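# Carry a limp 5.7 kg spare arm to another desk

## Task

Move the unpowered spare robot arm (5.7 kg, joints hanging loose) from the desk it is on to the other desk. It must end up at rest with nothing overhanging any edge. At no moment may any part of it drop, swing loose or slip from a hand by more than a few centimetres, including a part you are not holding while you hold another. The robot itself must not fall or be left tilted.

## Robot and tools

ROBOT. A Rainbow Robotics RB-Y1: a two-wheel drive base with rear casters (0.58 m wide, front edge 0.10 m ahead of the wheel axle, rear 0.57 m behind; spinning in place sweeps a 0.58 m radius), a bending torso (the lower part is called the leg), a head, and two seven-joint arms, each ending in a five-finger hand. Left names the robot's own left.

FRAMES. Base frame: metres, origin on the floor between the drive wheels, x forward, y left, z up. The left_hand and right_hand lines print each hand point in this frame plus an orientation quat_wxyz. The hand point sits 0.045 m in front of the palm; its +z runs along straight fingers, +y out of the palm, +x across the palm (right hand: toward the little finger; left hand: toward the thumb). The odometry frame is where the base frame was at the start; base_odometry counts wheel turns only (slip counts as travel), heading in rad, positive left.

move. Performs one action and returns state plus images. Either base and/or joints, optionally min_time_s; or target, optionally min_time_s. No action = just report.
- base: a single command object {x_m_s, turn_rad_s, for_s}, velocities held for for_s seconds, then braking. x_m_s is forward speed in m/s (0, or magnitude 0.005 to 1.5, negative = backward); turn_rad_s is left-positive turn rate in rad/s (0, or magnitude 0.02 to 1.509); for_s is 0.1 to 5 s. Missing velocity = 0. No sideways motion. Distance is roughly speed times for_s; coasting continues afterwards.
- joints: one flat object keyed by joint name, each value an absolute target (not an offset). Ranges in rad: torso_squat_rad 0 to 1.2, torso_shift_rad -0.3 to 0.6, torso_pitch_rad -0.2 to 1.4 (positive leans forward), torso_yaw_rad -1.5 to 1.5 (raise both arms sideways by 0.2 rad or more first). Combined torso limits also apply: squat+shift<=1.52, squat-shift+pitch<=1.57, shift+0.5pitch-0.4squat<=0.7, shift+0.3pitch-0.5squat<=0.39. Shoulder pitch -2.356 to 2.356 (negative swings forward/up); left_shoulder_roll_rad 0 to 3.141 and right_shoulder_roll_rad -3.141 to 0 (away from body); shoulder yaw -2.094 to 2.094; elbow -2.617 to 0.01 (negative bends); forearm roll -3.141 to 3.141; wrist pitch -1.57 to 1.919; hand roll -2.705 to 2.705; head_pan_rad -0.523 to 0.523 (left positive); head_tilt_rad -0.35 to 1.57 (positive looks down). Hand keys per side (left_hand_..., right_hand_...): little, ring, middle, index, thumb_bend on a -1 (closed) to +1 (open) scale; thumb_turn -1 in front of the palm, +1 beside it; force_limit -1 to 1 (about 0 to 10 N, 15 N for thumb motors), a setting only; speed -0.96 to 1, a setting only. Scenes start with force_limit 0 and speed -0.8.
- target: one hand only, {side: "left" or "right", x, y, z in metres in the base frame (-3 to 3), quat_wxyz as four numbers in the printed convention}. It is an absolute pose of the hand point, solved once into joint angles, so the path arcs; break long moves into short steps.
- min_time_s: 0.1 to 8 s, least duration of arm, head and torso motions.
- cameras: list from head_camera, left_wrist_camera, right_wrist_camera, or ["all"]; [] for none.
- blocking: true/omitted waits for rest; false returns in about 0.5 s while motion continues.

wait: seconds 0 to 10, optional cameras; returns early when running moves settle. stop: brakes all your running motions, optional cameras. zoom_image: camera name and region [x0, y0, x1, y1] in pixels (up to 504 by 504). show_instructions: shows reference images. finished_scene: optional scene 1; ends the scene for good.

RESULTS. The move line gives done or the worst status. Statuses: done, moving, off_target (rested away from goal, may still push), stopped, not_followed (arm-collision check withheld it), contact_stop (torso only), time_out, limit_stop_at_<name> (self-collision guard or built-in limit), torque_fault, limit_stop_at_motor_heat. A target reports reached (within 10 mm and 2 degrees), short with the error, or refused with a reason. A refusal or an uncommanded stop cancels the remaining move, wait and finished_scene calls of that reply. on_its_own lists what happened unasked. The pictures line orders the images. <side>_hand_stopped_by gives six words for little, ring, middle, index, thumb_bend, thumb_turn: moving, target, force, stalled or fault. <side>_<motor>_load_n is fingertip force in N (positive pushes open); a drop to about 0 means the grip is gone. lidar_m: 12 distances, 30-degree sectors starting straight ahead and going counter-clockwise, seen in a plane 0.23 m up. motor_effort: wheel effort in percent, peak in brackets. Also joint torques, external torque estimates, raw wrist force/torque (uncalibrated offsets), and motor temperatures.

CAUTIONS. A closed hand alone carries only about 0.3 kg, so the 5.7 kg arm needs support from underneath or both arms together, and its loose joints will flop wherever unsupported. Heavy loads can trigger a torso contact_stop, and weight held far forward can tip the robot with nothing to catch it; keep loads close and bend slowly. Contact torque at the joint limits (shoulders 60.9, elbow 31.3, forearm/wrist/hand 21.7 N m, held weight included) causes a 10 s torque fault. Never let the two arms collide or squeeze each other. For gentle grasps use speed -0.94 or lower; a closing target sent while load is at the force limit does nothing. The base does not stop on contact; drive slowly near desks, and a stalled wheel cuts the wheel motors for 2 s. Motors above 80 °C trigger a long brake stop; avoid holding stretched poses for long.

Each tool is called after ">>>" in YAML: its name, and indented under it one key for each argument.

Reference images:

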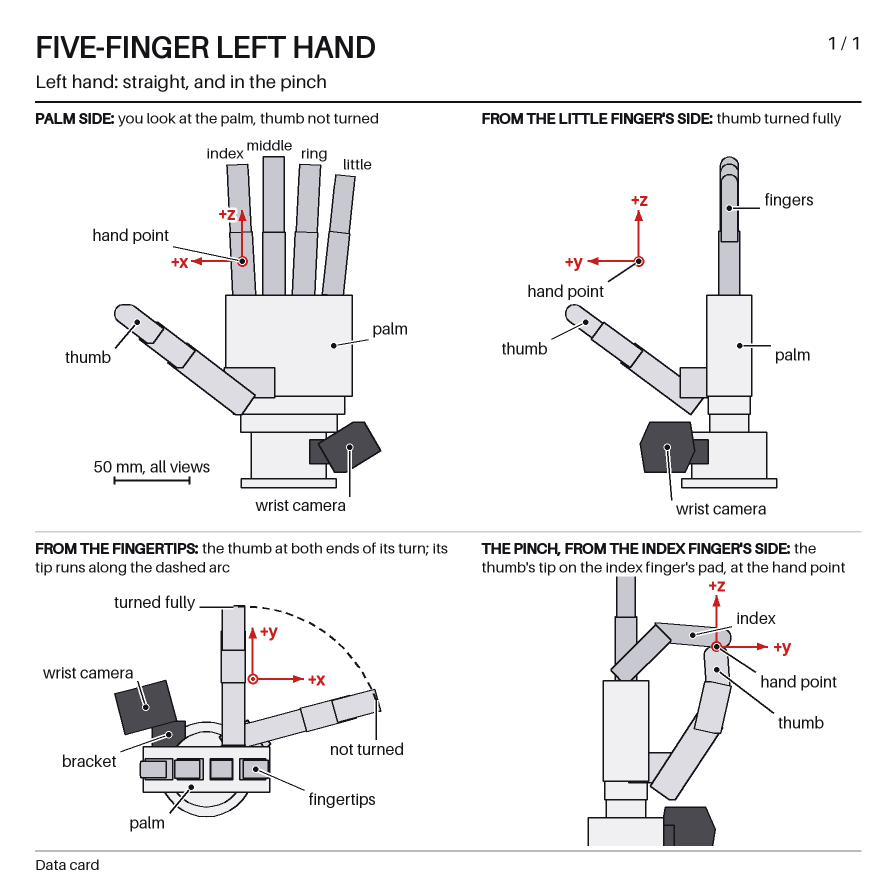

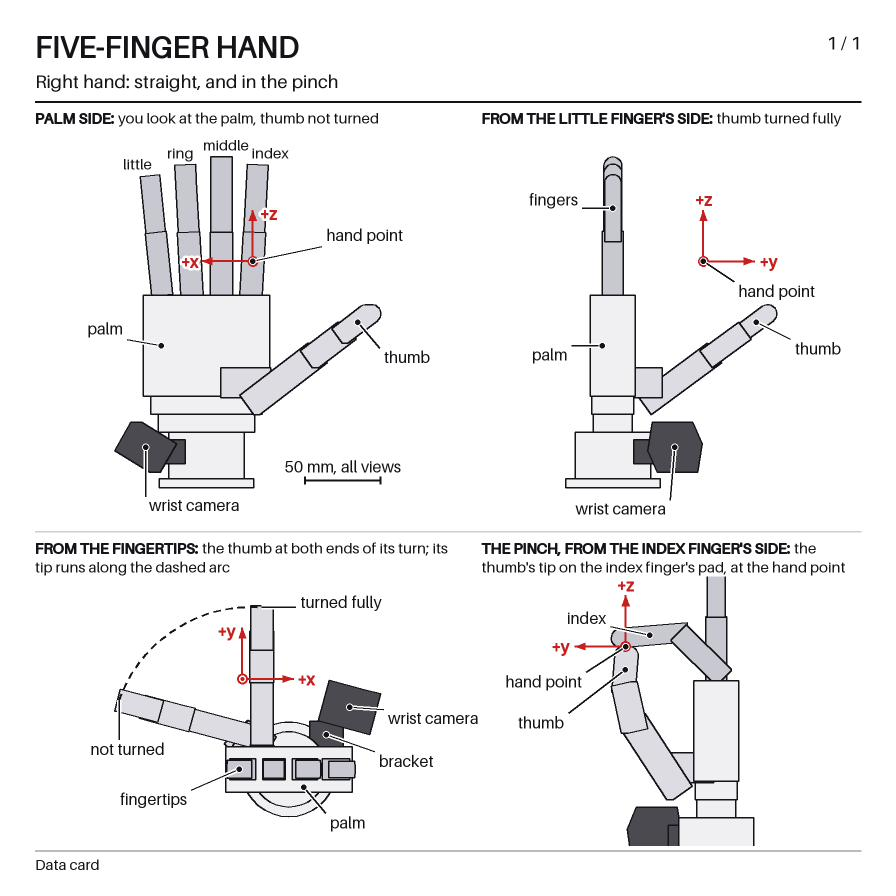

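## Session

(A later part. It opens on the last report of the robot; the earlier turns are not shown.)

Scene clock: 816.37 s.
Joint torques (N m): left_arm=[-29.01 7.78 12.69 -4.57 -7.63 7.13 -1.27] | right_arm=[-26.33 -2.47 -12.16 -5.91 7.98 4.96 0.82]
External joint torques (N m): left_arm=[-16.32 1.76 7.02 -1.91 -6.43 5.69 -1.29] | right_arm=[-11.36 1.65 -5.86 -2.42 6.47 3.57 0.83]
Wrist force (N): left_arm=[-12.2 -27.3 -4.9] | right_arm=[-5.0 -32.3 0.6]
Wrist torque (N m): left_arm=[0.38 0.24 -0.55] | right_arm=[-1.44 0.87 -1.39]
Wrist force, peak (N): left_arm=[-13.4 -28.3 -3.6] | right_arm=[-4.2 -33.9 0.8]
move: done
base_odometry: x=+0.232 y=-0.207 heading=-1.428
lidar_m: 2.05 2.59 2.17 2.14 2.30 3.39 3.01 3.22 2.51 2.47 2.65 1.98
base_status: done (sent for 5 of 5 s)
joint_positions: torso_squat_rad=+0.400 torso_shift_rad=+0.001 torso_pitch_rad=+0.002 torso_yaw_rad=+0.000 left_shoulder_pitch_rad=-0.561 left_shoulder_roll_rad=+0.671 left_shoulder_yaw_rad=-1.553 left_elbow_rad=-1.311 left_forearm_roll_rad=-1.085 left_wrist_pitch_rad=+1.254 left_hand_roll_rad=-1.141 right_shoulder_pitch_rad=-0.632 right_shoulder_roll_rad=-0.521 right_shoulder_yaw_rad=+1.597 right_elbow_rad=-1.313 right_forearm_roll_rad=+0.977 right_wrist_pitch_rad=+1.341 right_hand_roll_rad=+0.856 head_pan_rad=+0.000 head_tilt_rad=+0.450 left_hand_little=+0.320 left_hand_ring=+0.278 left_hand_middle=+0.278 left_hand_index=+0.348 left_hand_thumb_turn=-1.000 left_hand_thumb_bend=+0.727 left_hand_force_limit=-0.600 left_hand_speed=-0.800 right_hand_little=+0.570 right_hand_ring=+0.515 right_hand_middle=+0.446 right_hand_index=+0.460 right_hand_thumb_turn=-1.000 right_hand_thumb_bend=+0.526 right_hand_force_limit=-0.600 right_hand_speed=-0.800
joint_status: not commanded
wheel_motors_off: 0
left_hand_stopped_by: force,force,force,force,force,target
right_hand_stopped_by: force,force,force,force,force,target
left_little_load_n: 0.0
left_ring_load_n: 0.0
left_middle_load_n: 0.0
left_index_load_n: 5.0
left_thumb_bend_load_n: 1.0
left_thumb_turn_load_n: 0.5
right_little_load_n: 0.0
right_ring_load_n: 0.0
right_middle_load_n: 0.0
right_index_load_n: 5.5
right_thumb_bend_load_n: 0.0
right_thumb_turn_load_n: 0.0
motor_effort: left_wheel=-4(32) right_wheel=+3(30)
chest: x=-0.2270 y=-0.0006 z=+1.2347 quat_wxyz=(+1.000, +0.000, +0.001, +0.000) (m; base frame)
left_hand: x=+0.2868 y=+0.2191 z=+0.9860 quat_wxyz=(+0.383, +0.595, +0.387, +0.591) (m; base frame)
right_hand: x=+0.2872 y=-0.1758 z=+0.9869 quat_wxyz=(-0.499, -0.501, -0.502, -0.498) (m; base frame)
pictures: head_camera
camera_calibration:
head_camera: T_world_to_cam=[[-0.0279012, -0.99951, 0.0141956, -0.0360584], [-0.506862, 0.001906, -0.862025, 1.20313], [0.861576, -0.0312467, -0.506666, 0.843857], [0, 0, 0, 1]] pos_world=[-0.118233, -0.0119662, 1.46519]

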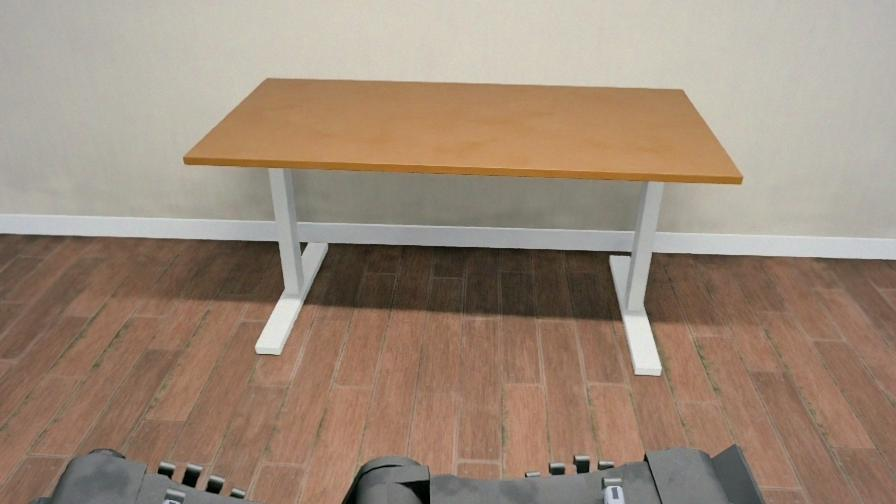

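>>> move:
  base: {"turn_rad_s": -0.1, "for_s": 0.6}

>>> move:
  base: {"x_m_s": 0.25, "for_s": 3.8}
  joints: {"head_tilt_rad": 0.7}
  cameras: ["head_camera"]

Scene clock: 852.87 s.
Joint torques (N m): left_arm=[-30.12 8.61 12.51 -4.87 -7.83 7.16 -1.22] | right_arm=[-26.27 -2.58 -11.8 -5.84 7.79 4.9 0.74]
External joint torques (N m): left_arm=[-17.44 2.58 6.84 -2.21 -6.63 5.72 -1.24] | right_arm=[-11.3 1.54 -5.5 -2.36 6.28 3.52 0.75]
Wrist force (N): left_arm=[-12.4 -26.9 -4.1] | right_arm=[-4.3 -31.9 0.7]
Wrist torque (N m): left_arm=[0.36 0.27 -0.53] | right_arm=[-1.33 0.68 -1.32]
Wrist force, peak (N): left_arm=[-12.7 -28.5 -4.2] | right_arm=[-4.2 -33.4 1.0]
move: done
base_odometry: x=+0.232 y=-0.207 heading=-1.487
lidar_m: 2.40 2.03 2.20 2.14 2.25 3.18 2.99 3.13 2.54 2.47 2.61 1.99
base_status: done (sent for 0.6 of 0.6 s)
joint_positions: torso_squat_rad=+0.400 torso_shift_rad=+0.001 torso_pitch_rad=+0.002 torso_yaw_rad=+0.000 left_shoulder_pitch_rad=-0.560 left_shoulder_roll_rad=+0.671 left_shoulder_yaw_rad=-1.553 left_elbow_rad=-1.311 left_forearm_roll_rad=-1.085 left_wrist_pitch_rad=+1.254 left_hand_roll_rad=-1.141 right_shoulder_pitch_rad=-0.632 right_shoulder_roll_rad=-0.521 right_shoulder_yaw_rad=+1.597 right_elbow_rad=-1.313 right_forearm_roll_rad=+0.977 right_wrist_pitch_rad=+1.341 right_hand_roll_rad=+0.856 head_pan_rad=+0.000 head_tilt_rad=+0.450 left_hand_little=+0.320 left_hand_ring=+0.278 left_hand_middle=+0.278 left_hand_index=+0.348 left_hand_thumb_turn=-1.000 left_hand_thumb_bend=+0.727 left_hand_force_limit=-0.600 left_hand_speed=-0.800 right_hand_little=+0.570 right_hand_ring=+0.515 right_hand_middle=+0.446 right_hand_index=+0.460 right_hand_thumb_turn=-1.000 right_hand_thumb_bend=+0.526 right_hand_force_limit=-0.600 right_hand_speed=-0.800
joint_status: not commanded
wheel_motors_off: 0
left_hand_stopped_by: force,force,force,force,force,target
right_hand_stopped_by: force,force,force,force,force,target
left_little_load_n: 0.0
left_ring_load_n: 0.0
left_middle_load_n: 0.0
left_index_load_n: 5.0
left_thumb_bend_load_n: 1.0
left_thumb_turn_load_n: 0.0
right_little_load_n: 0.0
right_ring_load_n: 0.5
right_middle_load_n: 0.0
right_index_load_n: 5.5
right_thumb_bend_load_n: 0.0
right_thumb_turn_load_n: 0.0
motor_effort: left_wheel=+3(30) right_wheel=-14(33)
chest: x=-0.2270 y=-0.0006 z=+1.2347 quat_wxyz=(+1.000, +0.000, +0.001, +0.000) (m; base frame)
left_hand: x=+0.2868 y=+0.2191 z=+0.9860 quat_wxyz=(+0.383, +0.595, +0.387, +0.591) (m; base frame)
right_hand: x=+0.2872 y=-0.1758 z=+0.9869 quat_wxyz=(-0.499, -0.501, -0.502, -0.498) (m; base frame)
pictures: none

Scene clock: 857.83 s.
Joint torques (N m): left_arm=[-29.24 7.92 12.46 -4.98 -7.68 6.77 -1.03] | right_arm=[-26.87 -3.34 -12.09 -5.6 7.92 4.91 0.79]
External joint torques (N m): left_arm=[-16.56 1.9 6.79 -2.32 -6.48 5.33 -1.06] | right_arm=[-11.9 0.78 -5.79 -2.12 6.4 3.52 0.8]
Wrist force (N): left_arm=[-11.6 -25.6 -4.6] | right_arm=[-4.9 -31.4 0.4]
Wrist torque (N m): left_arm=[0.53 0.23 -0.51] | right_arm=[-1.30 0.74 -1.34]
Wrist force, peak (N): left_arm=[-12.8 -28.4 -5.0] | right_arm=[-4.3 -33.7 0.0]
move: done
base_odometry: x=+0.312 y=-1.154 heading=-1.487
lidar_m: 1.46 1.16 2.16 2.10 2.21 3.11 3.94 3.45 2.59 2.51 2.00 1.14
base_status: done (sent for 3.8 of 3.8 s)
joint_positions: torso_squat_rad=+0.400 torso_shift_rad=+0.001 torso_pitch_rad=+0.002 torso_yaw_rad=+0.000 left_shoulder_pitch_rad=-0.561 left_shoulder_roll_rad=+0.671 left_shoulder_yaw_rad=-1.553 left_elbow_rad=-1.311 left_forearm_roll_rad=-1.085 left_wrist_pitch_rad=+1.254 left_hand_roll_rad=-1.141 right_shoulder_pitch_rad=-0.632 right_shoulder_roll_rad=-0.521 right_shoulder_yaw_rad=+1.597 right_elbow_rad=-1.313 right_forearm_roll_rad=+0.977 right_wrist_pitch_rad=+1.341 right_hand_roll_rad=+0.856 head_pan_rad=+0.000 head_tilt_rad=+0.700 left_hand_little=+0.320 left_hand_ring=+0.278 left_hand_middle=+0.278 left_hand_index=+0.348 left_hand_thumb_turn=-1.000 left_hand_thumb_bend=+0.727 left_hand_force_limit=-0.600 left_hand_speed=-0.800 right_hand_little=+0.570 right_hand_ring=+0.515 right_hand_middle=+0.446 right_hand_index=+0.460 right_hand_thumb_turn=-1.000 right_hand_thumb_bend=+0.526 right_hand_force_limit=-0.600 right_hand_speed=-0.800
joint_status: all done
wheel_motors_off: 0
left_hand_stopped_by: force,force,force,force,force,target
right_hand_stopped_by: force,force,force,force,force,target
left_little_load_n: 0.0
left_ring_load_n: 0.0
left_middle_load_n: 0.0
left_index_load_n: 5.0
left_thumb_bend_load_n: 1.0
left_thumb_turn_load_n: 0.0
right_little_load_n: 0.0
right_ring_load_n: 0.0
right_middle_load_n: 0.0
right_index_load_n: 5.5
right_thumb_bend_load_n: -0.5
right_thumb_turn_load_n: 0.0
motor_effort: left_wheel=-5(25) right_wheel=+4(31)
chest: x=-0.2270 y=-0.0006 z=+1.2347 quat_wxyz=(+1.000, +0.000, +0.001, +0.000) (m; base frame)
left_hand: x=+0.2868 y=+0.2191 z=+0.9860 quat_wxyz=(+0.383, +0.595, +0.387, +0.591) (m; base frame)
right_hand: x=+0.2872 y=-0.1758 z=+0.9869 quat_wxyz=(-0.499, -0.501, -0.502, -0.498) (m; base frame)
pictures: head_camera
camera_calibration:
head_camera: T_world_to_cam=[[-0.0232391, -0.999517, 0.0206562, -0.0444], [-0.704323, 0.00170528, -0.709878, 0.944456], [0.709499, -0.0310456, -0.704022, 1.09592], [0, 0, 0, 1]] pos_world=[-0.113384, -0.0119656, 1.44292]

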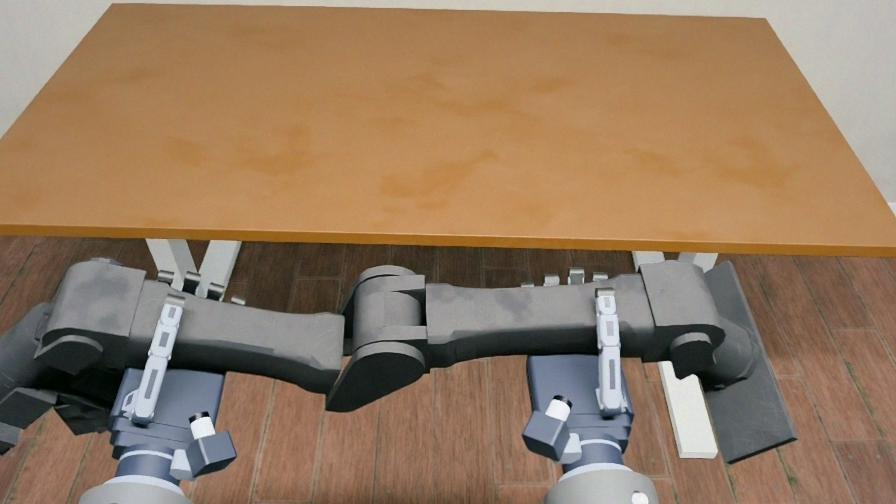

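>>> move:
  base: {"turn_rad_s": -0.08, "for_s": 0.4}

>>> move:
  base: {"x_m_s": 0.15, "for_s": 3.4}
  joints: {"head_tilt_rad": 0.85}
  cameras: ["head_camera"]

Scene clock: 874.23 s.
Joint torques (N m): left_arm=[-29.18 8.7 12.49 -4.37 -7.66 7.03 -1.21] | right_arm=[-25.84 -2.91 -11.98 -5.68 7.84 4.93 0.61]
External joint torques (N m): left_arm=[-16.5 2.68 6.82 -1.7 -6.46 5.59 -1.24] | right_arm=[-10.87 1.2 -5.68 -2.2 6.33 3.54 0.62]
Wrist force (N): left_arm=[-11.7 -27.2 -4.4] | right_arm=[-5.5 -32.5 0.6]
Wrist torque (N m): left_arm=[0.43 0.16 -0.49] | right_arm=[-1.38 0.84 -1.39]
Wrist force, peak (N): left_arm=[-12.6 -28.0 -4.4] | right_arm=[-6.0 -33.7 0.1]
move: done
base_odometry: x=+0.312 y=-1.154 heading=-1.518
lidar_m: 1.46 1.17 2.10 2.11 2.19 3.00 3.95 3.49 2.62 2.51 2.07 1.13
base_status: done (sent for 0.4 of 0.4 s)
joint_positions: torso_squat_rad=+0.400 torso_shift_rad=+0.001 torso_pitch_rad=+0.002 torso_yaw_rad=+0.000 left_shoulder_pitch_rad=-0.560 left_shoulder_roll_rad=+0.671 left_shoulder_yaw_rad=-1.553 left_elbow_rad=-1.311 left_forearm_roll_rad=-1.085 left_wrist_pitch_rad=+1.254 left_hand_roll_rad=-1.141 right_shoulder_pitch_rad=-0.632 right_shoulder_roll_rad=-0.521 right_shoulder_yaw_rad=+1.597 right_elbow_rad=-1.313 right_forearm_roll_rad=+0.977 right_wrist_pitch_rad=+1.341 right_hand_roll_rad=+0.856 head_pan_rad=+0.000 head_tilt_rad=+0.700 left_hand_little=+0.320 left_hand_ring=+0.278 left_hand_middle=+0.278 left_hand_index=+0.348 left_hand_thumb_turn=-1.000 left_hand_thumb_bend=+0.727 left_hand_force_limit=-0.600 left_hand_speed=-0.800 right_hand_little=+0.570 right_hand_ring=+0.515 right_hand_middle=+0.446 right_hand_index=+0.460 right_hand_thumb_turn=-1.000 right_hand_thumb_bend=+0.526 right_hand_force_limit=-0.600 right_hand_speed=-0.800
joint_status: not commanded
wheel_motors_off: 0
left_hand_stopped_by: force,force,force,force,force,target
right_hand_stopped_by: force,force,force,force,force,target
left_little_load_n: 0.0
left_ring_load_n: 0.0
left_middle_load_n: 0.0
left_index_load_n: 5.0
left_thumb_bend_load_n: 1.0
left_thumb_turn_load_n: 0.0
right_little_load_n: 0.0
right_ring_load_n: 0.0
right_middle_load_n: 0.0
right_index_load_n: 5.0
right_thumb_bend_load_n: -0.5
right_thumb_turn_load_n: 0.0
motor_effort: left_wheel=+7(27) right_wheel=-14(31)
chest: x=-0.2270 y=-0.0006 z=+1.2347 quat_wxyz=(+1.000, +0.000, +0.001, +0.000) (m; base frame)
left_hand: x=+0.2868 y=+0.2190 z=+0.9860 quat_wxyz=(+0.383, +0.595, +0.387, +0.591) (m; base frame)
right_hand: x=+0.2872 y=-0.1758 z=+0.9869 quat_wxyz=(-0.499, -0.501, -0.502, -0.498) (m; base frame)
pictures: none

Scene clock: 878.57 s.
Joint torques (N m): left_arm=[-29.53 8.64 12.14 -4.6 -7.85 7.2 -1.19] | right_arm=[-26.38 -3.49 -12.08 -6.09 8.09 4.88 0.73]
External joint torques (N m): left_arm=[-16.85 2.62 6.47 -1.94 -6.65 5.76 -1.22] | right_arm=[-11.41 0.62 -5.78 -2.6 6.58 3.5 0.74]
Wrist force (N): left_arm=[-11.9 -27.1 -4.8] | right_arm=[-4.7 -32.0 0.3]
Wrist torque (N m): left_arm=[0.36 0.24 -0.50] | right_arm=[-1.38 0.74 -1.35]
Wrist force, peak (N): left_arm=[-12.4 -28.8 -1.7] | right_arm=[-4.1 -34.4 2.3]
move: done
base_odometry: x=+0.339 y=-1.663 heading=-1.518
lidar_m: 0.95 1.00 0.77 2.10 2.18 3.01 4.45 3.55 2.60 2.51 0.75 0.99
base_status: done (sent for 3.4 of 3.4 s)
joint_positions: torso_squat_rad=+0.400 torso_shift_rad=+0.001 torso_pitch_rad=+0.002 torso_yaw_rad=+0.000 left_shoulder_pitch_rad=-0.560 left_shoulder_roll_rad=+0.671 left_shoulder_yaw_rad=-1.553 left_elbow_rad=-1.311 left_forearm_roll_rad=-1.085 left_wrist_pitch_rad=+1.254 left_hand_roll_rad=-1.141 right_shoulder_pitch_rad=-0.632 right_shoulder_roll_rad=-0.521 right_shoulder_yaw_rad=+1.597 right_elbow_rad=-1.313 right_forearm_roll_rad=+0.977 right_wrist_pitch_rad=+1.341 right_hand_roll_rad=+0.856 head_pan_rad=+0.000 head_tilt_rad=+0.850 left_hand_little=+0.320 left_hand_ring=+0.278 left_hand_middle=+0.278 left_hand_index=+0.348 left_hand_thumb_turn=-1.000 left_hand_thumb_bend=+0.727 left_hand_force_limit=-0.600 left_hand_speed=-0.800 right_hand_little=+0.570 right_hand_ring=+0.515 right_hand_middle=+0.446 right_hand_index=+0.460 right_hand_thumb_turn=-1.000 right_hand_thumb_bend=+0.526 right_hand_force_limit=-0.600 right_hand_speed=-0.800
joint_status: all done
wheel_motors_off: 0
left_hand_stopped_by: force,force,force,force,force,target
right_hand_stopped_by: force,force,force,force,force,target
left_little_load_n: 0.0
left_ring_load_n: 0.0
left_middle_load_n: 0.0
left_index_load_n: 5.0
left_thumb_bend_load_n: 1.5
left_thumb_turn_load_n: 0.0
right_little_load_n: 0.0
right_ring_load_n: 0.0
right_middle_load_n: 0.0
right_index_load_n: 5.0
right_thumb_bend_load_n: 0.0
right_thumb_turn_load_n: 0.0
motor_effort: left_wheel=-5(25) right_wheel=+6(32)
chest: x=-0.2270 y=-0.0006 z=+1.2347 quat_wxyz=(+1.000, +0.000, +0.001, +0.000) (m; base frame)
left_hand: x=+0.2868 y=+0.2190 z=+0.9860 quat_wxyz=(+0.383, +0.595, +0.387, +0.591) (m; base frame)
right_hand: x=+0.2872 y=-0.1758 z=+0.9869 quat_wxyz=(-0.499, -0.501, -0.502, -0.498) (m; base frame)
pictures: head_camera
camera_calibration:
head_camera: T_world_to_cam=[[-0.0197561, -0.99952, 0.0238767, -0.0483207], [-0.802507, 0.00160941, -0.596641, 0.761799], [0.596316, -0.0309485, -0.802153, 1.21357], [0, 0, 0, 1]] pos_world=[-0.113277, -0.0119653, 1.42914]

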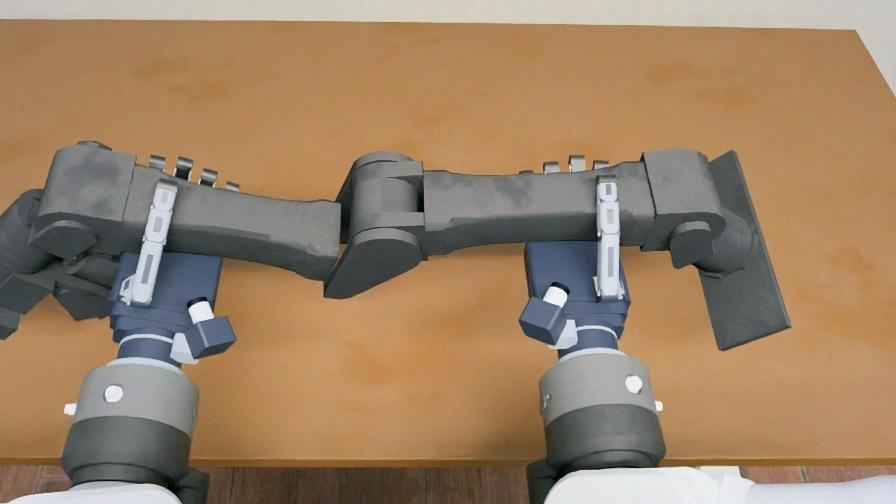

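>>> move:
  base: {"x_m_s": 0.1, "for_s": 0.5}

>>> move:
  joints: {"torso_squat_rad": 0.60}
  min_time_s: 6
  cameras: ["head_camera"]

>>> move:
  joints: {"torso_squat_rad": 0.65}
  min_time_s: 3
  cameras: ["head_camera"]

Scene clock: 890.47 s.
Joint torques (N m): left_arm=[-29.5 8.35 12.64 -4.85 -7.61 6.82 -1.26] | right_arm=[-26.42 -3.4 -12.66 -5.78 7.97 4.93 0.71]
External joint torques (N m): left_arm=[-16.82 2.33 6.97 -2.19 -6.41 5.38 -1.28] | right_arm=[-11.45 0.72 -6.36 -2.29 6.45 3.53 0.72]
Wrist force (N): left_arm=[-11.9 -27.0 -4.8] | right_arm=[-4.4 -32.0 0.4]
Wrist torque (N m): left_arm=[0.46 0.24 -0.49] | right_arm=[-1.36 0.75 -1.33]
Wrist force, peak (N): left_arm=[-12.3 -28.7 -4.8] | right_arm=[-3.9 -33.8 0.8]
move: done
base_odometry: x=+0.341 y=-1.713 heading=-1.519
lidar_m: 0.90 0.93 0.74 2.10 2.19 3.01 4.49 3.57 2.62 2.51 0.70 0.93
base_status: done (sent for 0.5 of 0.5 s)
joint_positions: torso_squat_rad=+0.400 torso_shift_rad=+0.001 torso_pitch_rad=+0.002 torso_yaw_rad=+0.000 left_shoulder_pitch_rad=-0.560 left_shoulder_roll_rad=+0.671 left_shoulder_yaw_rad=-1.553 left_elbow_rad=-1.311 left_forearm_roll_rad=-1.085 left_wrist_pitch_rad=+1.254 left_hand_roll_rad=-1.141 right_shoulder_pitch_rad=-0.632 right_shoulder_roll_rad=-0.521 right_shoulder_yaw_rad=+1.597 right_elbow_rad=-1.313 right_forearm_roll_rad=+0.977 right_wrist_pitch_rad=+1.341 right_hand_roll_rad=+0.856 head_pan_rad=+0.000 head_tilt_rad=+0.850 left_hand_little=+0.320 left_hand_ring=+0.278 left_hand_middle=+0.278 left_hand_index=+0.348 left_hand_thumb_turn=-1.000 left_hand_thumb_bend=+0.727 left_hand_force_limit=-0.600 left_hand_speed=-0.800 right_hand_little=+0.570 right_hand_ring=+0.515 right_hand_middle=+0.446 right_hand_index=+0.460 right_hand_thumb_turn=-1.000 right_hand_thumb_bend=+0.526 right_hand_force_limit=-0.600 right_hand_speed=-0.800
joint_status: not commanded
wheel_motors_off: 0
left_hand_stopped_by: force,force,force,force,force,target
right_hand_stopped_by: force,force,force,force,force,target
left_little_load_n: 0.0
left_ring_load_n: 0.0
left_middle_load_n: 0.0
left_index_load_n: 5.0
left_thumb_bend_load_n: 1.0
left_thumb_turn_load_n: 0.0
right_little_load_n: 0.5
right_ring_load_n: 0.0
right_middle_load_n: 0.0
right_index_load_n: 5.0
right_thumb_bend_load_n: 0.0
right_thumb_turn_load_n: 0.0
motor_effort: left_wheel=-5(17) right_wheel=+3(25)
chest: x=-0.2269 y=-0.0006 z=+1.2347 quat_wxyz=(+1.000, +0.000, +0.001, +0.000) (m; base frame)
left_hand: x=+0.2868 y=+0.2190 z=+0.9859 quat_wxyz=(+0.383, +0.595, +0.387, +0.591) (m; base frame)
right_hand: x=+0.2872 y=-0.1758 z=+0.9869 quat_wxyz=(-0.499, -0.501, -0.502, -0.498) (m; base frame)
pictures: none

Scene clock: 896.77 s.
Joint torques (N m): left_arm=[-29.71 8.35 12.6 -4.64 -7.52 7.05 -1.09] | right_arm=[-26.75 -3.15 -12.19 -5.58 7.89 4.94 0.82]
External joint torques (N m): left_arm=[-17.02 2.33 6.93 -1.98 -6.33 5.61 -1.11] | right_arm=[-11.78 0.96 -5.89 -2.09 6.38 3.56 0.83]
Wrist force (N): left_arm=[-12.1 -27.6 -4.9] | right_arm=[-4.1 -33.6 0.7]
Wrist torque (N m): left_arm=[0.46 0.26 -0.55] | right_arm=[-1.54 0.68 -1.37]
Wrist force, peak (N): left_arm=[-12.4 -28.4 -5.0] | right_arm=[-3.9 -33.6 0.5]
move: done
base_odometry: x=+0.341 y=-1.713 heading=-1.519
lidar_m: 0.89 0.94 0.74 2.11 2.18 3.00 4.50 3.56 2.61 2.51 0.72 0.94
base_status: not commanded
joint_positions: torso_squat_rad=+0.600 torso_shift_rad=+0.001 torso_pitch_rad=+0.002 torso_yaw_rad=+0.000 left_shoulder_pitch_rad=-0.560 left_shoulder_roll_rad=+0.671 left_shoulder_yaw_rad=-1.553 left_elbow_rad=-1.311 left_forearm_roll_rad=-1.085 left_wrist_pitch_rad=+1.254 left_hand_roll_rad=-1.141 right_shoulder_pitch_rad=-0.632 right_shoulder_roll_rad=-0.521 right_shoulder_yaw_rad=+1.597 right_elbow_rad=-1.313 right_forearm_roll_rad=+0.977 right_wrist_pitch_rad=+1.341 right_hand_roll_rad=+0.856 head_pan_rad=+0.000 head_tilt_rad=+0.850 left_hand_little=+0.320 left_hand_ring=+0.278 left_hand_middle=+0.278 left_hand_index=+0.348 left_hand_thumb_turn=-1.000 left_hand_thumb_bend=+0.727 left_hand_force_limit=-0.600 left_hand_speed=-0.800 right_hand_little=+0.570 right_hand_ring=+0.515 right_hand_middle=+0.446 right_hand_index=+0.460 right_hand_thumb_turn=-1.000 right_hand_thumb_bend=+0.526 right_hand_force_limit=-0.600 right_hand_speed=-0.800
joint_status: all done
wheel_motors_off: 0
left_hand_stopped_by: force,force,force,force,force,target
right_hand_stopped_by: force,force,force,force,force,target
left_little_load_n: 0.0
left_ring_load_n: 0.0
left_middle_load_n: 0.0
left_index_load_n: 5.0
left_thumb_bend_load_n: 1.0
left_thumb_turn_load_n: 0.0
right_little_load_n: 0.0
right_ring_load_n: 0.0
right_middle_load_n: 0.0
right_index_load_n: 5.0
right_thumb_bend_load_n: 0.0
right_thumb_turn_load_n: 0.0
motor_effort: left_wheel=-5(6) right_wheel=+3(4)
chest: x=-0.2272 y=-0.0006 z=+1.1677 quat_wxyz=(+1.000, +0.000, +0.001, +0.000) (m; base frame)
left_hand: x=+0.2867 y=+0.2191 z=+0.9191 quat_wxyz=(+0.383, +0.595, +0.387, +0.591) (m; base frame)
right_hand: x=+0.2871 y=-0.1757 z=+0.9200 quat_wxyz=(-0.499, -0.501, -0.502, -0.498) (m; base frame)
pictures: head_camera
camera_calibration:
head_camera: T_world_to_cam=[[-0.0197584, -0.99952, 0.0238727, -0.0467177], [-0.802375, 0.00160679, -0.596818, 0.722], [0.596493, -0.030947, -0.802022, 1.15973], [0, 0, 0, 1]] pos_world=[-0.113377, -0.0119653, 1.36214]

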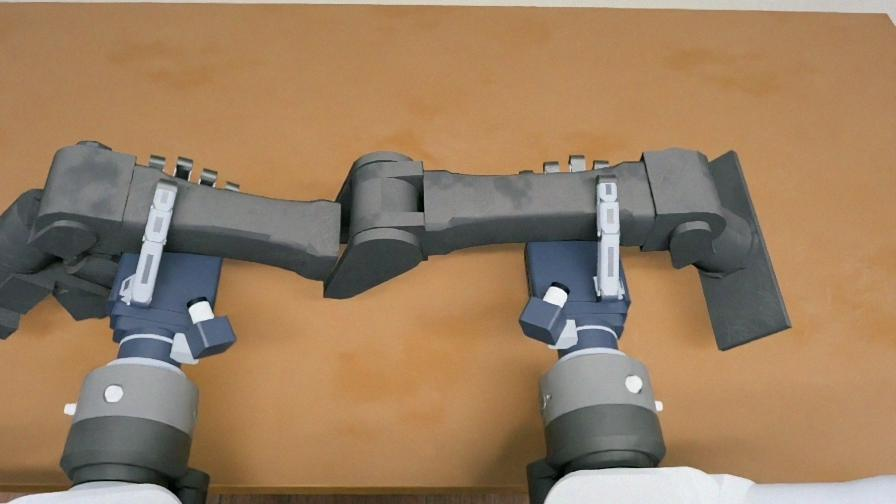

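Scene clock: 900.07 s.
Joint torques (N m): left_arm=[-29.35 8.63 12.53 -4.51 -7.73 6.95 -0.99] | right_arm=[-26.6 -3.5 -12.02 -5.76 7.75 5.13 0.87]
External joint torques (N m): left_arm=[-16.66 2.61 6.86 -1.85 -6.53 5.51 -1.01] | right_arm=[-11.63 0.61 -5.72 -2.28 6.24 3.75 0.88]
Wrist force (N): left_arm=[-11.7 -26.9 -4.5] | right_arm=[-4.5 -32.7 0.6]
Wrist torque (N m): left_arm=[0.51 0.21 -0.51] | right_arm=[-1.42 0.67 -1.38]
Wrist force, peak (N): left_arm=[-12.1 -28.5 -4.6] | right_arm=[-4.8 -33.5 0.2]
move: done
base_odometry: x=+0.341 y=-1.713 heading=-1.519
lidar_m: 0.90 0.94 0.75 2.10 2.19 3.02 4.49 3.57 2.61 2.52 0.73 0.94
base_status: not commanded
joint_positions: torso_squat_rad=+0.650 torso_shift_rad=+0.001 torso_pitch_rad=+0.002 torso_yaw_rad=+0.000 left_shoulder_pitch_rad=-0.560 left_shoulder_roll_rad=+0.671 left_shoulder_yaw_rad=-1.553 left_elbow_rad=-1.311 left_forearm_roll_rad=-1.085 left_wrist_pitch_rad=+1.254 left_hand_roll_rad=-1.141 right_shoulder_pitch_rad=-0.632 right_shoulder_roll_rad=-0.521 right_shoulder_yaw_rad=+1.597 right_elbow_rad=-1.313 right_forearm_roll_rad=+0.977 right_wrist_pitch_rad=+1.341 right_hand_roll_rad=+0.856 head_pan_rad=+0.000 head_tilt_rad=+0.850 left_hand_little=+0.320 left_hand_ring=+0.278 left_hand_middle=+0.278 left_hand_index=+0.348 left_hand_thumb_turn=-1.000 left_hand_thumb_bend=+0.727 left_hand_force_limit=-0.600 left_hand_speed=-0.800 right_hand_little=+0.570 right_hand_ring=+0.515 right_hand_middle=+0.446 right_hand_index=+0.460 right_hand_thumb_turn=-1.000 right_hand_thumb_bend=+0.526 right_hand_force_limit=-0.600 right_hand_speed=-0.800
joint_status: all done
wheel_motors_off: 0
left_hand_stopped_by: force,force,force,force,force,target
right_hand_stopped_by: force,force,force,force,force,target
left_little_load_n: 0.0
left_ring_load_n: 0.0
left_middle_load_n: 0.0
left_index_load_n: 5.0
left_thumb_bend_load_n: 1.0
left_thumb_turn_load_n: 0.0
right_little_load_n: 0.0
right_ring_load_n: 0.0
right_middle_load_n: 0.0
right_index_load_n: 5.0
right_thumb_bend_load_n: 0.0
right_thumb_turn_load_n: 0.0
motor_effort: left_wheel=-5(6) right_wheel=+3(4)
chest: x=-0.2272 y=-0.0006 z=+1.1472 quat_wxyz=(+1.000, +0.000, +0.001, +0.000) (m; base frame)
left_hand: x=+0.2867 y=+0.2191 z=+0.8987 quat_wxyz=(+0.383, +0.595, +0.387, +0.591) (m; base frame)
right_hand: x=+0.2871 y=-0.1757 z=+0.8996 quat_wxyz=(-0.499, -0.501, -0.502, -0.498) (m; base frame)
pictures: head_camera
camera_calibration:
head_camera: T_world_to_cam=[[-0.0197598, -0.99952, 0.0238716, -0.0461315], [-0.802375, 0.00160857, -0.596818, 0.709745], [0.596493, -0.030947, -0.802022, 1.14343], [0, 0, 0, 1]] pos_world=[-0.113477, -0.0118653, 1.34174]

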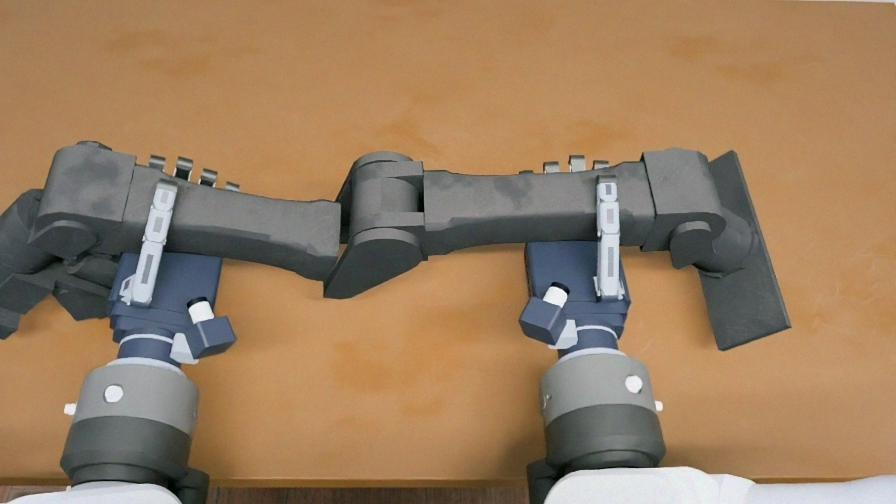

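>>> move:
  joints: {"torso_squat_rad": 0.69}
  min_time_s: 3
  cameras: ["head_camera"]

>>> move:
  joints: {"torso_squat_rad": 0.72}
  min_time_s: 3
  cameras: ["head_camera"]

Scene clock: 908.20 s.
Joint torques (N m): left_arm=[-19.51 8.48 7.8 -3.91 -3.35 2.81 -0.55] | right_arm=[-25.79 -3.4 -12.34 -5.94 8.59 4.49 1]
External joint torques (N m): left_arm=[-6.76 2.44 2.1 -1.26 -2.15 1.37 -0.57] | right_arm=[-10.8 0.7 -6.04 -2.46 7.08 3.1 1.01]
Wrist force (N): left_arm=[-3.5 -3.5 -5.8] | right_arm=[-8.0 -33.7 1.0]
Wrist torque (N m): left_arm=[1.07 0.06 0.45] | right_arm=[-1.61 0.62 -1.00]
Wrist force, peak (N): left_arm=[-11.9 -28.5 -4.4] | right_arm=[-7.3 -35.3 1.3]
move: done
base_odometry: x=+0.341 y=-1.713 heading=-1.519
lidar_m: 0.89 0.93 0.74 2.10 2.19 2.99 4.50 3.56 2.62 2.51 0.71 0.93
base_status: not commanded
joint_positions: torso_squat_rad=+0.690 torso_shift_rad=+0.000 torso_pitch_rad=+0.001 torso_yaw_rad=+0.000 left_shoulder_pitch_rad=-0.563 left_shoulder_roll_rad=+0.671 left_shoulder_yaw_rad=-1.551 left_elbow_rad=-1.311 left_forearm_roll_rad=-1.086 left_wrist_pitch_rad=+1.255 left_hand_roll_rad=-1.142 right_shoulder_pitch_rad=-0.632 right_shoulder_roll_rad=-0.521 right_shoulder_yaw_rad=+1.597 right_elbow_rad=-1.313 right_forearm_roll_rad=+0.977 right_wrist_pitch_rad=+1.341 right_hand_roll_rad=+0.856 head_pan_rad=+0.000 head_tilt_rad=+0.850 left_hand_little=+0.320 left_hand_ring=+0.278 left_hand_middle=+0.278 left_hand_index=+0.348 left_hand_thumb_turn=-1.000 left_hand_thumb_bend=+0.727 left_hand_force_limit=-0.600 left_hand_speed=-0.800 right_hand_little=+0.570 right_hand_ring=+0.515 right_hand_middle=+0.446 right_hand_index=+0.460 right_hand_thumb_turn=-1.000 right_hand_thumb_bend=+0.526 right_hand_force_limit=-0.600 right_hand_speed=-0.800
joint_status: all done
wheel_motors_off: 0
left_hand_stopped_by: force,force,force,force,force,target
right_hand_stopped_by: force,force,force,force,force,target
left_little_load_n: 0.0
left_ring_load_n: 0.0
left_middle_load_n: 0.0
left_index_load_n: 4.0
left_thumb_bend_load_n: 1.5
left_thumb_turn_load_n: -1.0
right_little_load_n: 0.0
right_ring_load_n: 0.0
right_middle_load_n: 0.0
right_index_load_n: 3.0
right_thumb_bend_load_n: 0.0
right_thumb_turn_load_n: 0.0
motor_effort: left_wheel=-5(6) right_wheel=+3(4)
chest: x=-0.2276 y=-0.0007 z=+1.1298 quat_wxyz=(+1.000, +0.001, +0.000, +0.000) (m; base frame)
left_hand: x=+0.2874 y=+0.2187 z=+0.8837 quat_wxyz=(+0.384, +0.594, +0.386, +0.592) (m; base frame)
right_hand: x=+0.2869 y=-0.1759 z=+0.8825 quat_wxyz=(-0.499, -0.501, -0.501, -0.498) (m; base frame)
pictures: head_camera
camera_calibration:
head_camera: T_world_to_cam=[[-0.0198141, -0.999526, 0.0235781, -0.0455427], [-0.801941, 0.00180501, -0.597401, 0.699786], [0.597075, -0.0307452, -0.801596, 1.12927], [0, 0, 0, 1]] pos_world=[-0.113975, -0.0120646, 1.32434]

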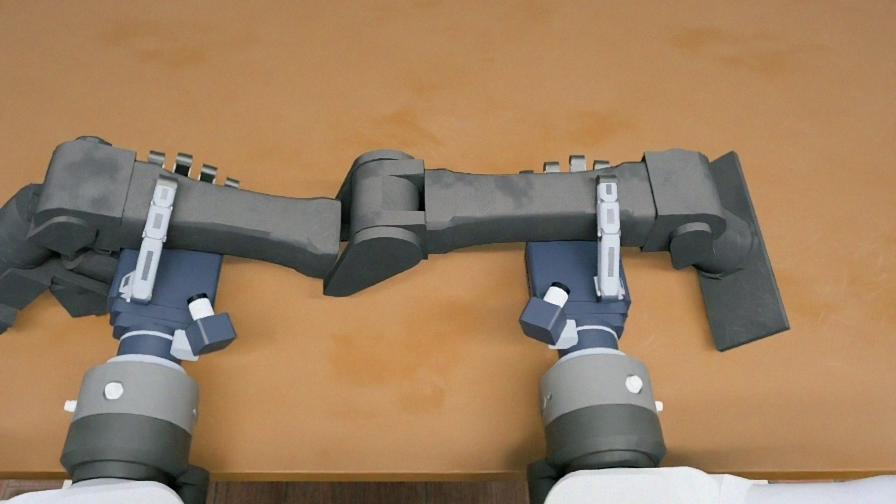

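Scene clock: 911.47 s.
Joint torques (N m): left_arm=[-13.02 8.45 4.83 -1.91 -0.21 1.19 0] | right_arm=[-26.43 -4.12 -12 -5.86 8.11 5.8 0.85]
External joint torques (N m): left_arm=[-0.23 2.41 -0.89 0.74 0.99 -0.26 -0.03] | right_arm=[-11.44 -0.02 -5.69 -2.37 6.6 4.41 0.86]
Wrist force (N): left_arm=[-3.2 8.2 -5.7] | right_arm=[-1.4 -35.8 1.3]
Wrist torque (N m): left_arm=[0.98 0.10 0.45] | right_arm=[-1.58 0.34 -0.92]
Wrist force, peak (N): left_arm=[-4.8 12.6 -5.2] | right_arm=[-0.9 -38.1 1.5]
move: done
base_odometry: x=+0.341 y=-1.713 heading=-1.519
lidar_m: 0.90 0.94 0.74 2.10 2.19 3.02 4.50 3.56 2.61 2.51 0.71 0.93
base_status: not commanded
joint_positions: torso_squat_rad=+0.720 torso_shift_rad=+0.000 torso_pitch_rad=+0.001 torso_yaw_rad=+0.000 left_shoulder_pitch_rad=-0.565 left_shoulder_roll_rad=+0.671 left_shoulder_yaw_rad=-1.551 left_elbow_rad=-1.312 left_forearm_roll_rad=-1.087 left_wrist_pitch_rad=+1.256 left_hand_roll_rad=-1.142 right_shoulder_pitch_rad=-0.632 right_shoulder_roll_rad=-0.521 right_shoulder_yaw_rad=+1.597 right_elbow_rad=-1.313 right_forearm_roll_rad=+0.977 right_wrist_pitch_rad=+1.340 right_hand_roll_rad=+0.856 head_pan_rad=+0.000 head_tilt_rad=+0.850 left_hand_little=+0.320 left_hand_ring=+0.278 left_hand_middle=+0.278 left_hand_index=+0.348 left_hand_thumb_turn=-1.000 left_hand_thumb_bend=+0.727 left_hand_force_limit=-0.600 left_hand_speed=-0.800 right_hand_little=+0.570 right_hand_ring=+0.515 right_hand_middle=+0.446 right_hand_index=+0.460 right_hand_thumb_turn=-1.000 right_hand_thumb_bend=+0.526 right_hand_force_limit=-0.600 right_hand_speed=-0.800
joint_status: all done
wheel_motors_off: 0
left_hand_stopped_by: force,force,force,force,force,target
right_hand_stopped_by: force,force,force,force,force,target
left_little_load_n: 0.0
left_ring_load_n: 0.0
left_middle_load_n: 0.0
left_index_load_n: 0.5
left_thumb_bend_load_n: 3.5
left_thumb_turn_load_n: 0.0
right_little_load_n: 0.0
right_ring_load_n: 0.0
right_middle_load_n: 0.0
right_index_load_n: 4.5
right_thumb_bend_load_n: 0.0
right_thumb_turn_load_n: 0.0
motor_effort: left_wheel=-6(7) right_wheel=+4(4)
chest: x=-0.2277 y=-0.0009 z=+1.1162 quat_wxyz=(+1.000, +0.001, +0.000, +0.000) (m; base frame)
left_hand: x=+0.2879 y=+0.2181 z=+0.8715 quat_wxyz=(+0.385, +0.593, +0.385, +0.593) (m; base frame)
right_hand: x=+0.2868 y=-0.1757 z=+0.8689 quat_wxyz=(-0.499, -0.501, -0.501, -0.498) (m; base frame)
pictures: head_camera
camera_calibration:
head_camera: T_world_to_cam=[[-0.0198622, -0.999531, 0.0232935, -0.0450601], [-0.801769, 0.00200493, -0.597631, 0.691885], [0.597305, -0.0305463, -0.801433, 1.11838], [0, 0, 0, 1]] pos_world=[-0.114174, -0.0122639, 1.31084]

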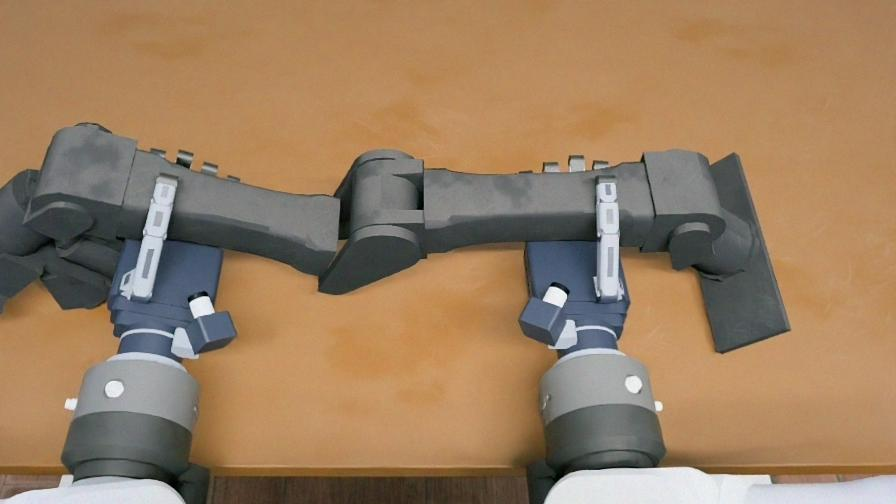

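>>> move:
  joints: {"head_pan_rad": 0.45}
  cameras: ["head_camera", "left_wrist_camera"]

>>> zoom_image:
  camera: "head_camera"
  region: [60, 60, 480, 320]

Scene clock: 919.30 s.
Joint torques (N m): left_arm=[-12.98 8.51 5.06 -1.62 0.02 1.32 0.14] | right_arm=[-26.2 -3.84 -11.77 -5.63 8.39 5.97 0.62]
External joint torques (N m): left_arm=[-0.2 2.47 -0.66 1.04 1.22 -0.13 0.11] | right_arm=[-11.21 0.26 -5.46 -2.15 6.88 4.59 0.63]
Wrist force (N): left_arm=[-3.2 7.2 -5.9] | right_arm=[-1.7 -37.1 1.3]
Wrist torque (N m): left_arm=[1.02 0.06 0.49] | right_arm=[-1.66 0.41 -0.94]
Wrist force, peak (N): left_arm=[-3.4 9.0 -6.4] | right_arm=[-1.7 -37.2 1.4]
move: done
base_odometry: x=+0.341 y=-1.713 heading=-1.519
lidar_m: 0.89 0.94 0.73 2.10 2.19 3.01 4.49 3.57 2.61 2.51 0.71 0.95
base_status: not commanded
joint_positions: torso_squat_rad=+0.720 torso_shift_rad=+0.000 torso_pitch_rad=+0.001 torso_yaw_rad=+0.000 left_shoulder_pitch_rad=-0.565 left_shoulder_roll_rad=+0.671 left_shoulder_yaw_rad=-1.551 left_elbow_rad=-1.312 left_forearm_roll_rad=-1.087 left_wrist_pitch_rad=+1.256 left_hand_roll_rad=-1.142 right_shoulder_pitch_rad=-0.632 right_shoulder_roll_rad=-0.521 right_shoulder_yaw_rad=+1.597 right_elbow_rad=-1.313 right_forearm_roll_rad=+0.977 right_wrist_pitch_rad=+1.340 right_hand_roll_rad=+0.856 head_pan_rad=+0.450 head_tilt_rad=+0.850 left_hand_little=+0.320 left_hand_ring=+0.278 left_hand_middle=+0.278 left_hand_index=+0.348 left_hand_thumb_turn=-1.000 left_hand_thumb_bend=+0.727 left_hand_force_limit=-0.600 left_hand_speed=-0.800 right_hand_little=+0.570 right_hand_ring=+0.515 right_hand_middle=+0.446 right_hand_index=+0.460 right_hand_thumb_turn=-1.000 right_hand_thumb_bend=+0.526 right_hand_force_limit=-0.600 right_hand_speed=-0.800
joint_status: all done
wheel_motors_off: 0
left_hand_stopped_by: force,force,force,force,force,target
right_hand_stopped_by: force,force,force,force,force,target
left_little_load_n: 0.0
left_ring_load_n: 0.0
left_middle_load_n: 0.0
left_index_load_n: 0.5
left_thumb_bend_load_n: 3.5
left_thumb_turn_load_n: -0.5
right_little_load_n: 0.0
right_ring_load_n: 0.0
right_middle_load_n: 0.0
right_index_load_n: 4.5
right_thumb_bend_load_n: 0.0
right_thumb_turn_load_n: 0.0
motor_effort: left_wheel=-6(6) right_wheel=+4(4)
chest: x=-0.2277 y=-0.0009 z=+1.1162 quat_wxyz=(+1.000, +0.001, +0.000, +0.000) (m; base frame)
left_hand: x=+0.2879 y=+0.2181 z=+0.8715 quat_wxyz=(+0.385, +0.593, +0.385, +0.593) (m; base frame)
right_hand: x=+0.2868 y=-0.1757 z=+0.8689 quat_wxyz=(-0.499, -0.501, -0.501, -0.498) (m; base frame)
pictures: head_camera, left_wrist_camera
camera_calibration:
head_camera: T_world_to_cam=[[0.416794, -0.908705, 0.0232004, 0.0449386], [-0.722483, -0.346653, -0.598206, 0.708523], [0.551635, 0.232566, -0.801007, 1.10866], [0, 0, 0, 1]] pos_world=[-0.118411, 0.0286098, 1.31085]
left_wrist_camera: T_world_to_cam=[[0.0243642, 0.581961, -0.812851, 0.573799], [-0.506684, 0.70811, 0.491784, -0.43525], [0.861788, 0.399877, 0.312123, -0.492844], [0, 0, 0, 1]] pos_world=[0.190212, 0.171352, 0.83429]

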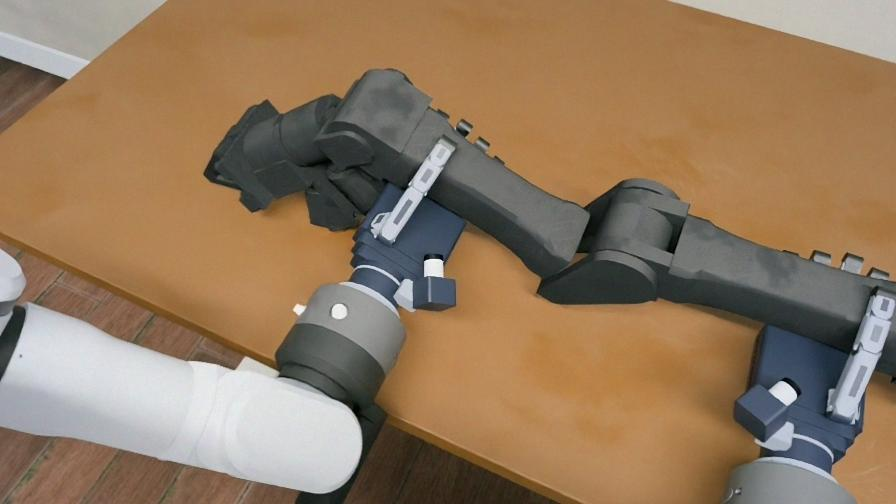

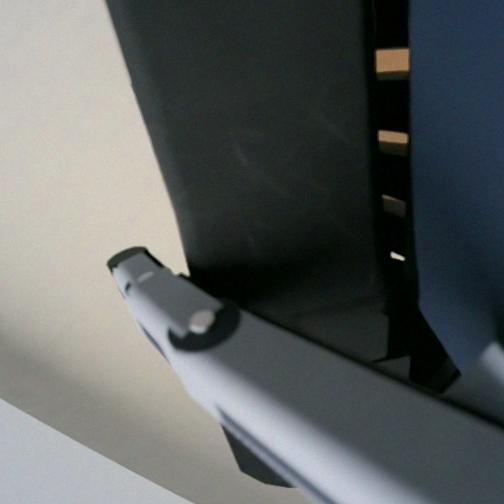

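Scaled by 1.200 from the camera's 896x504 image, which has a finer 1280x720 frame.

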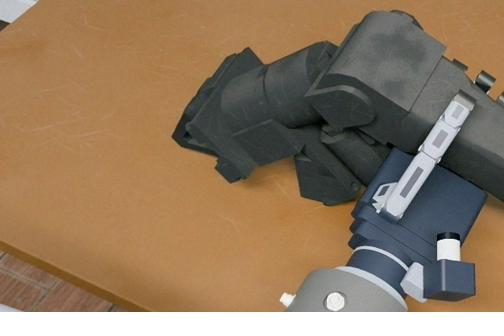

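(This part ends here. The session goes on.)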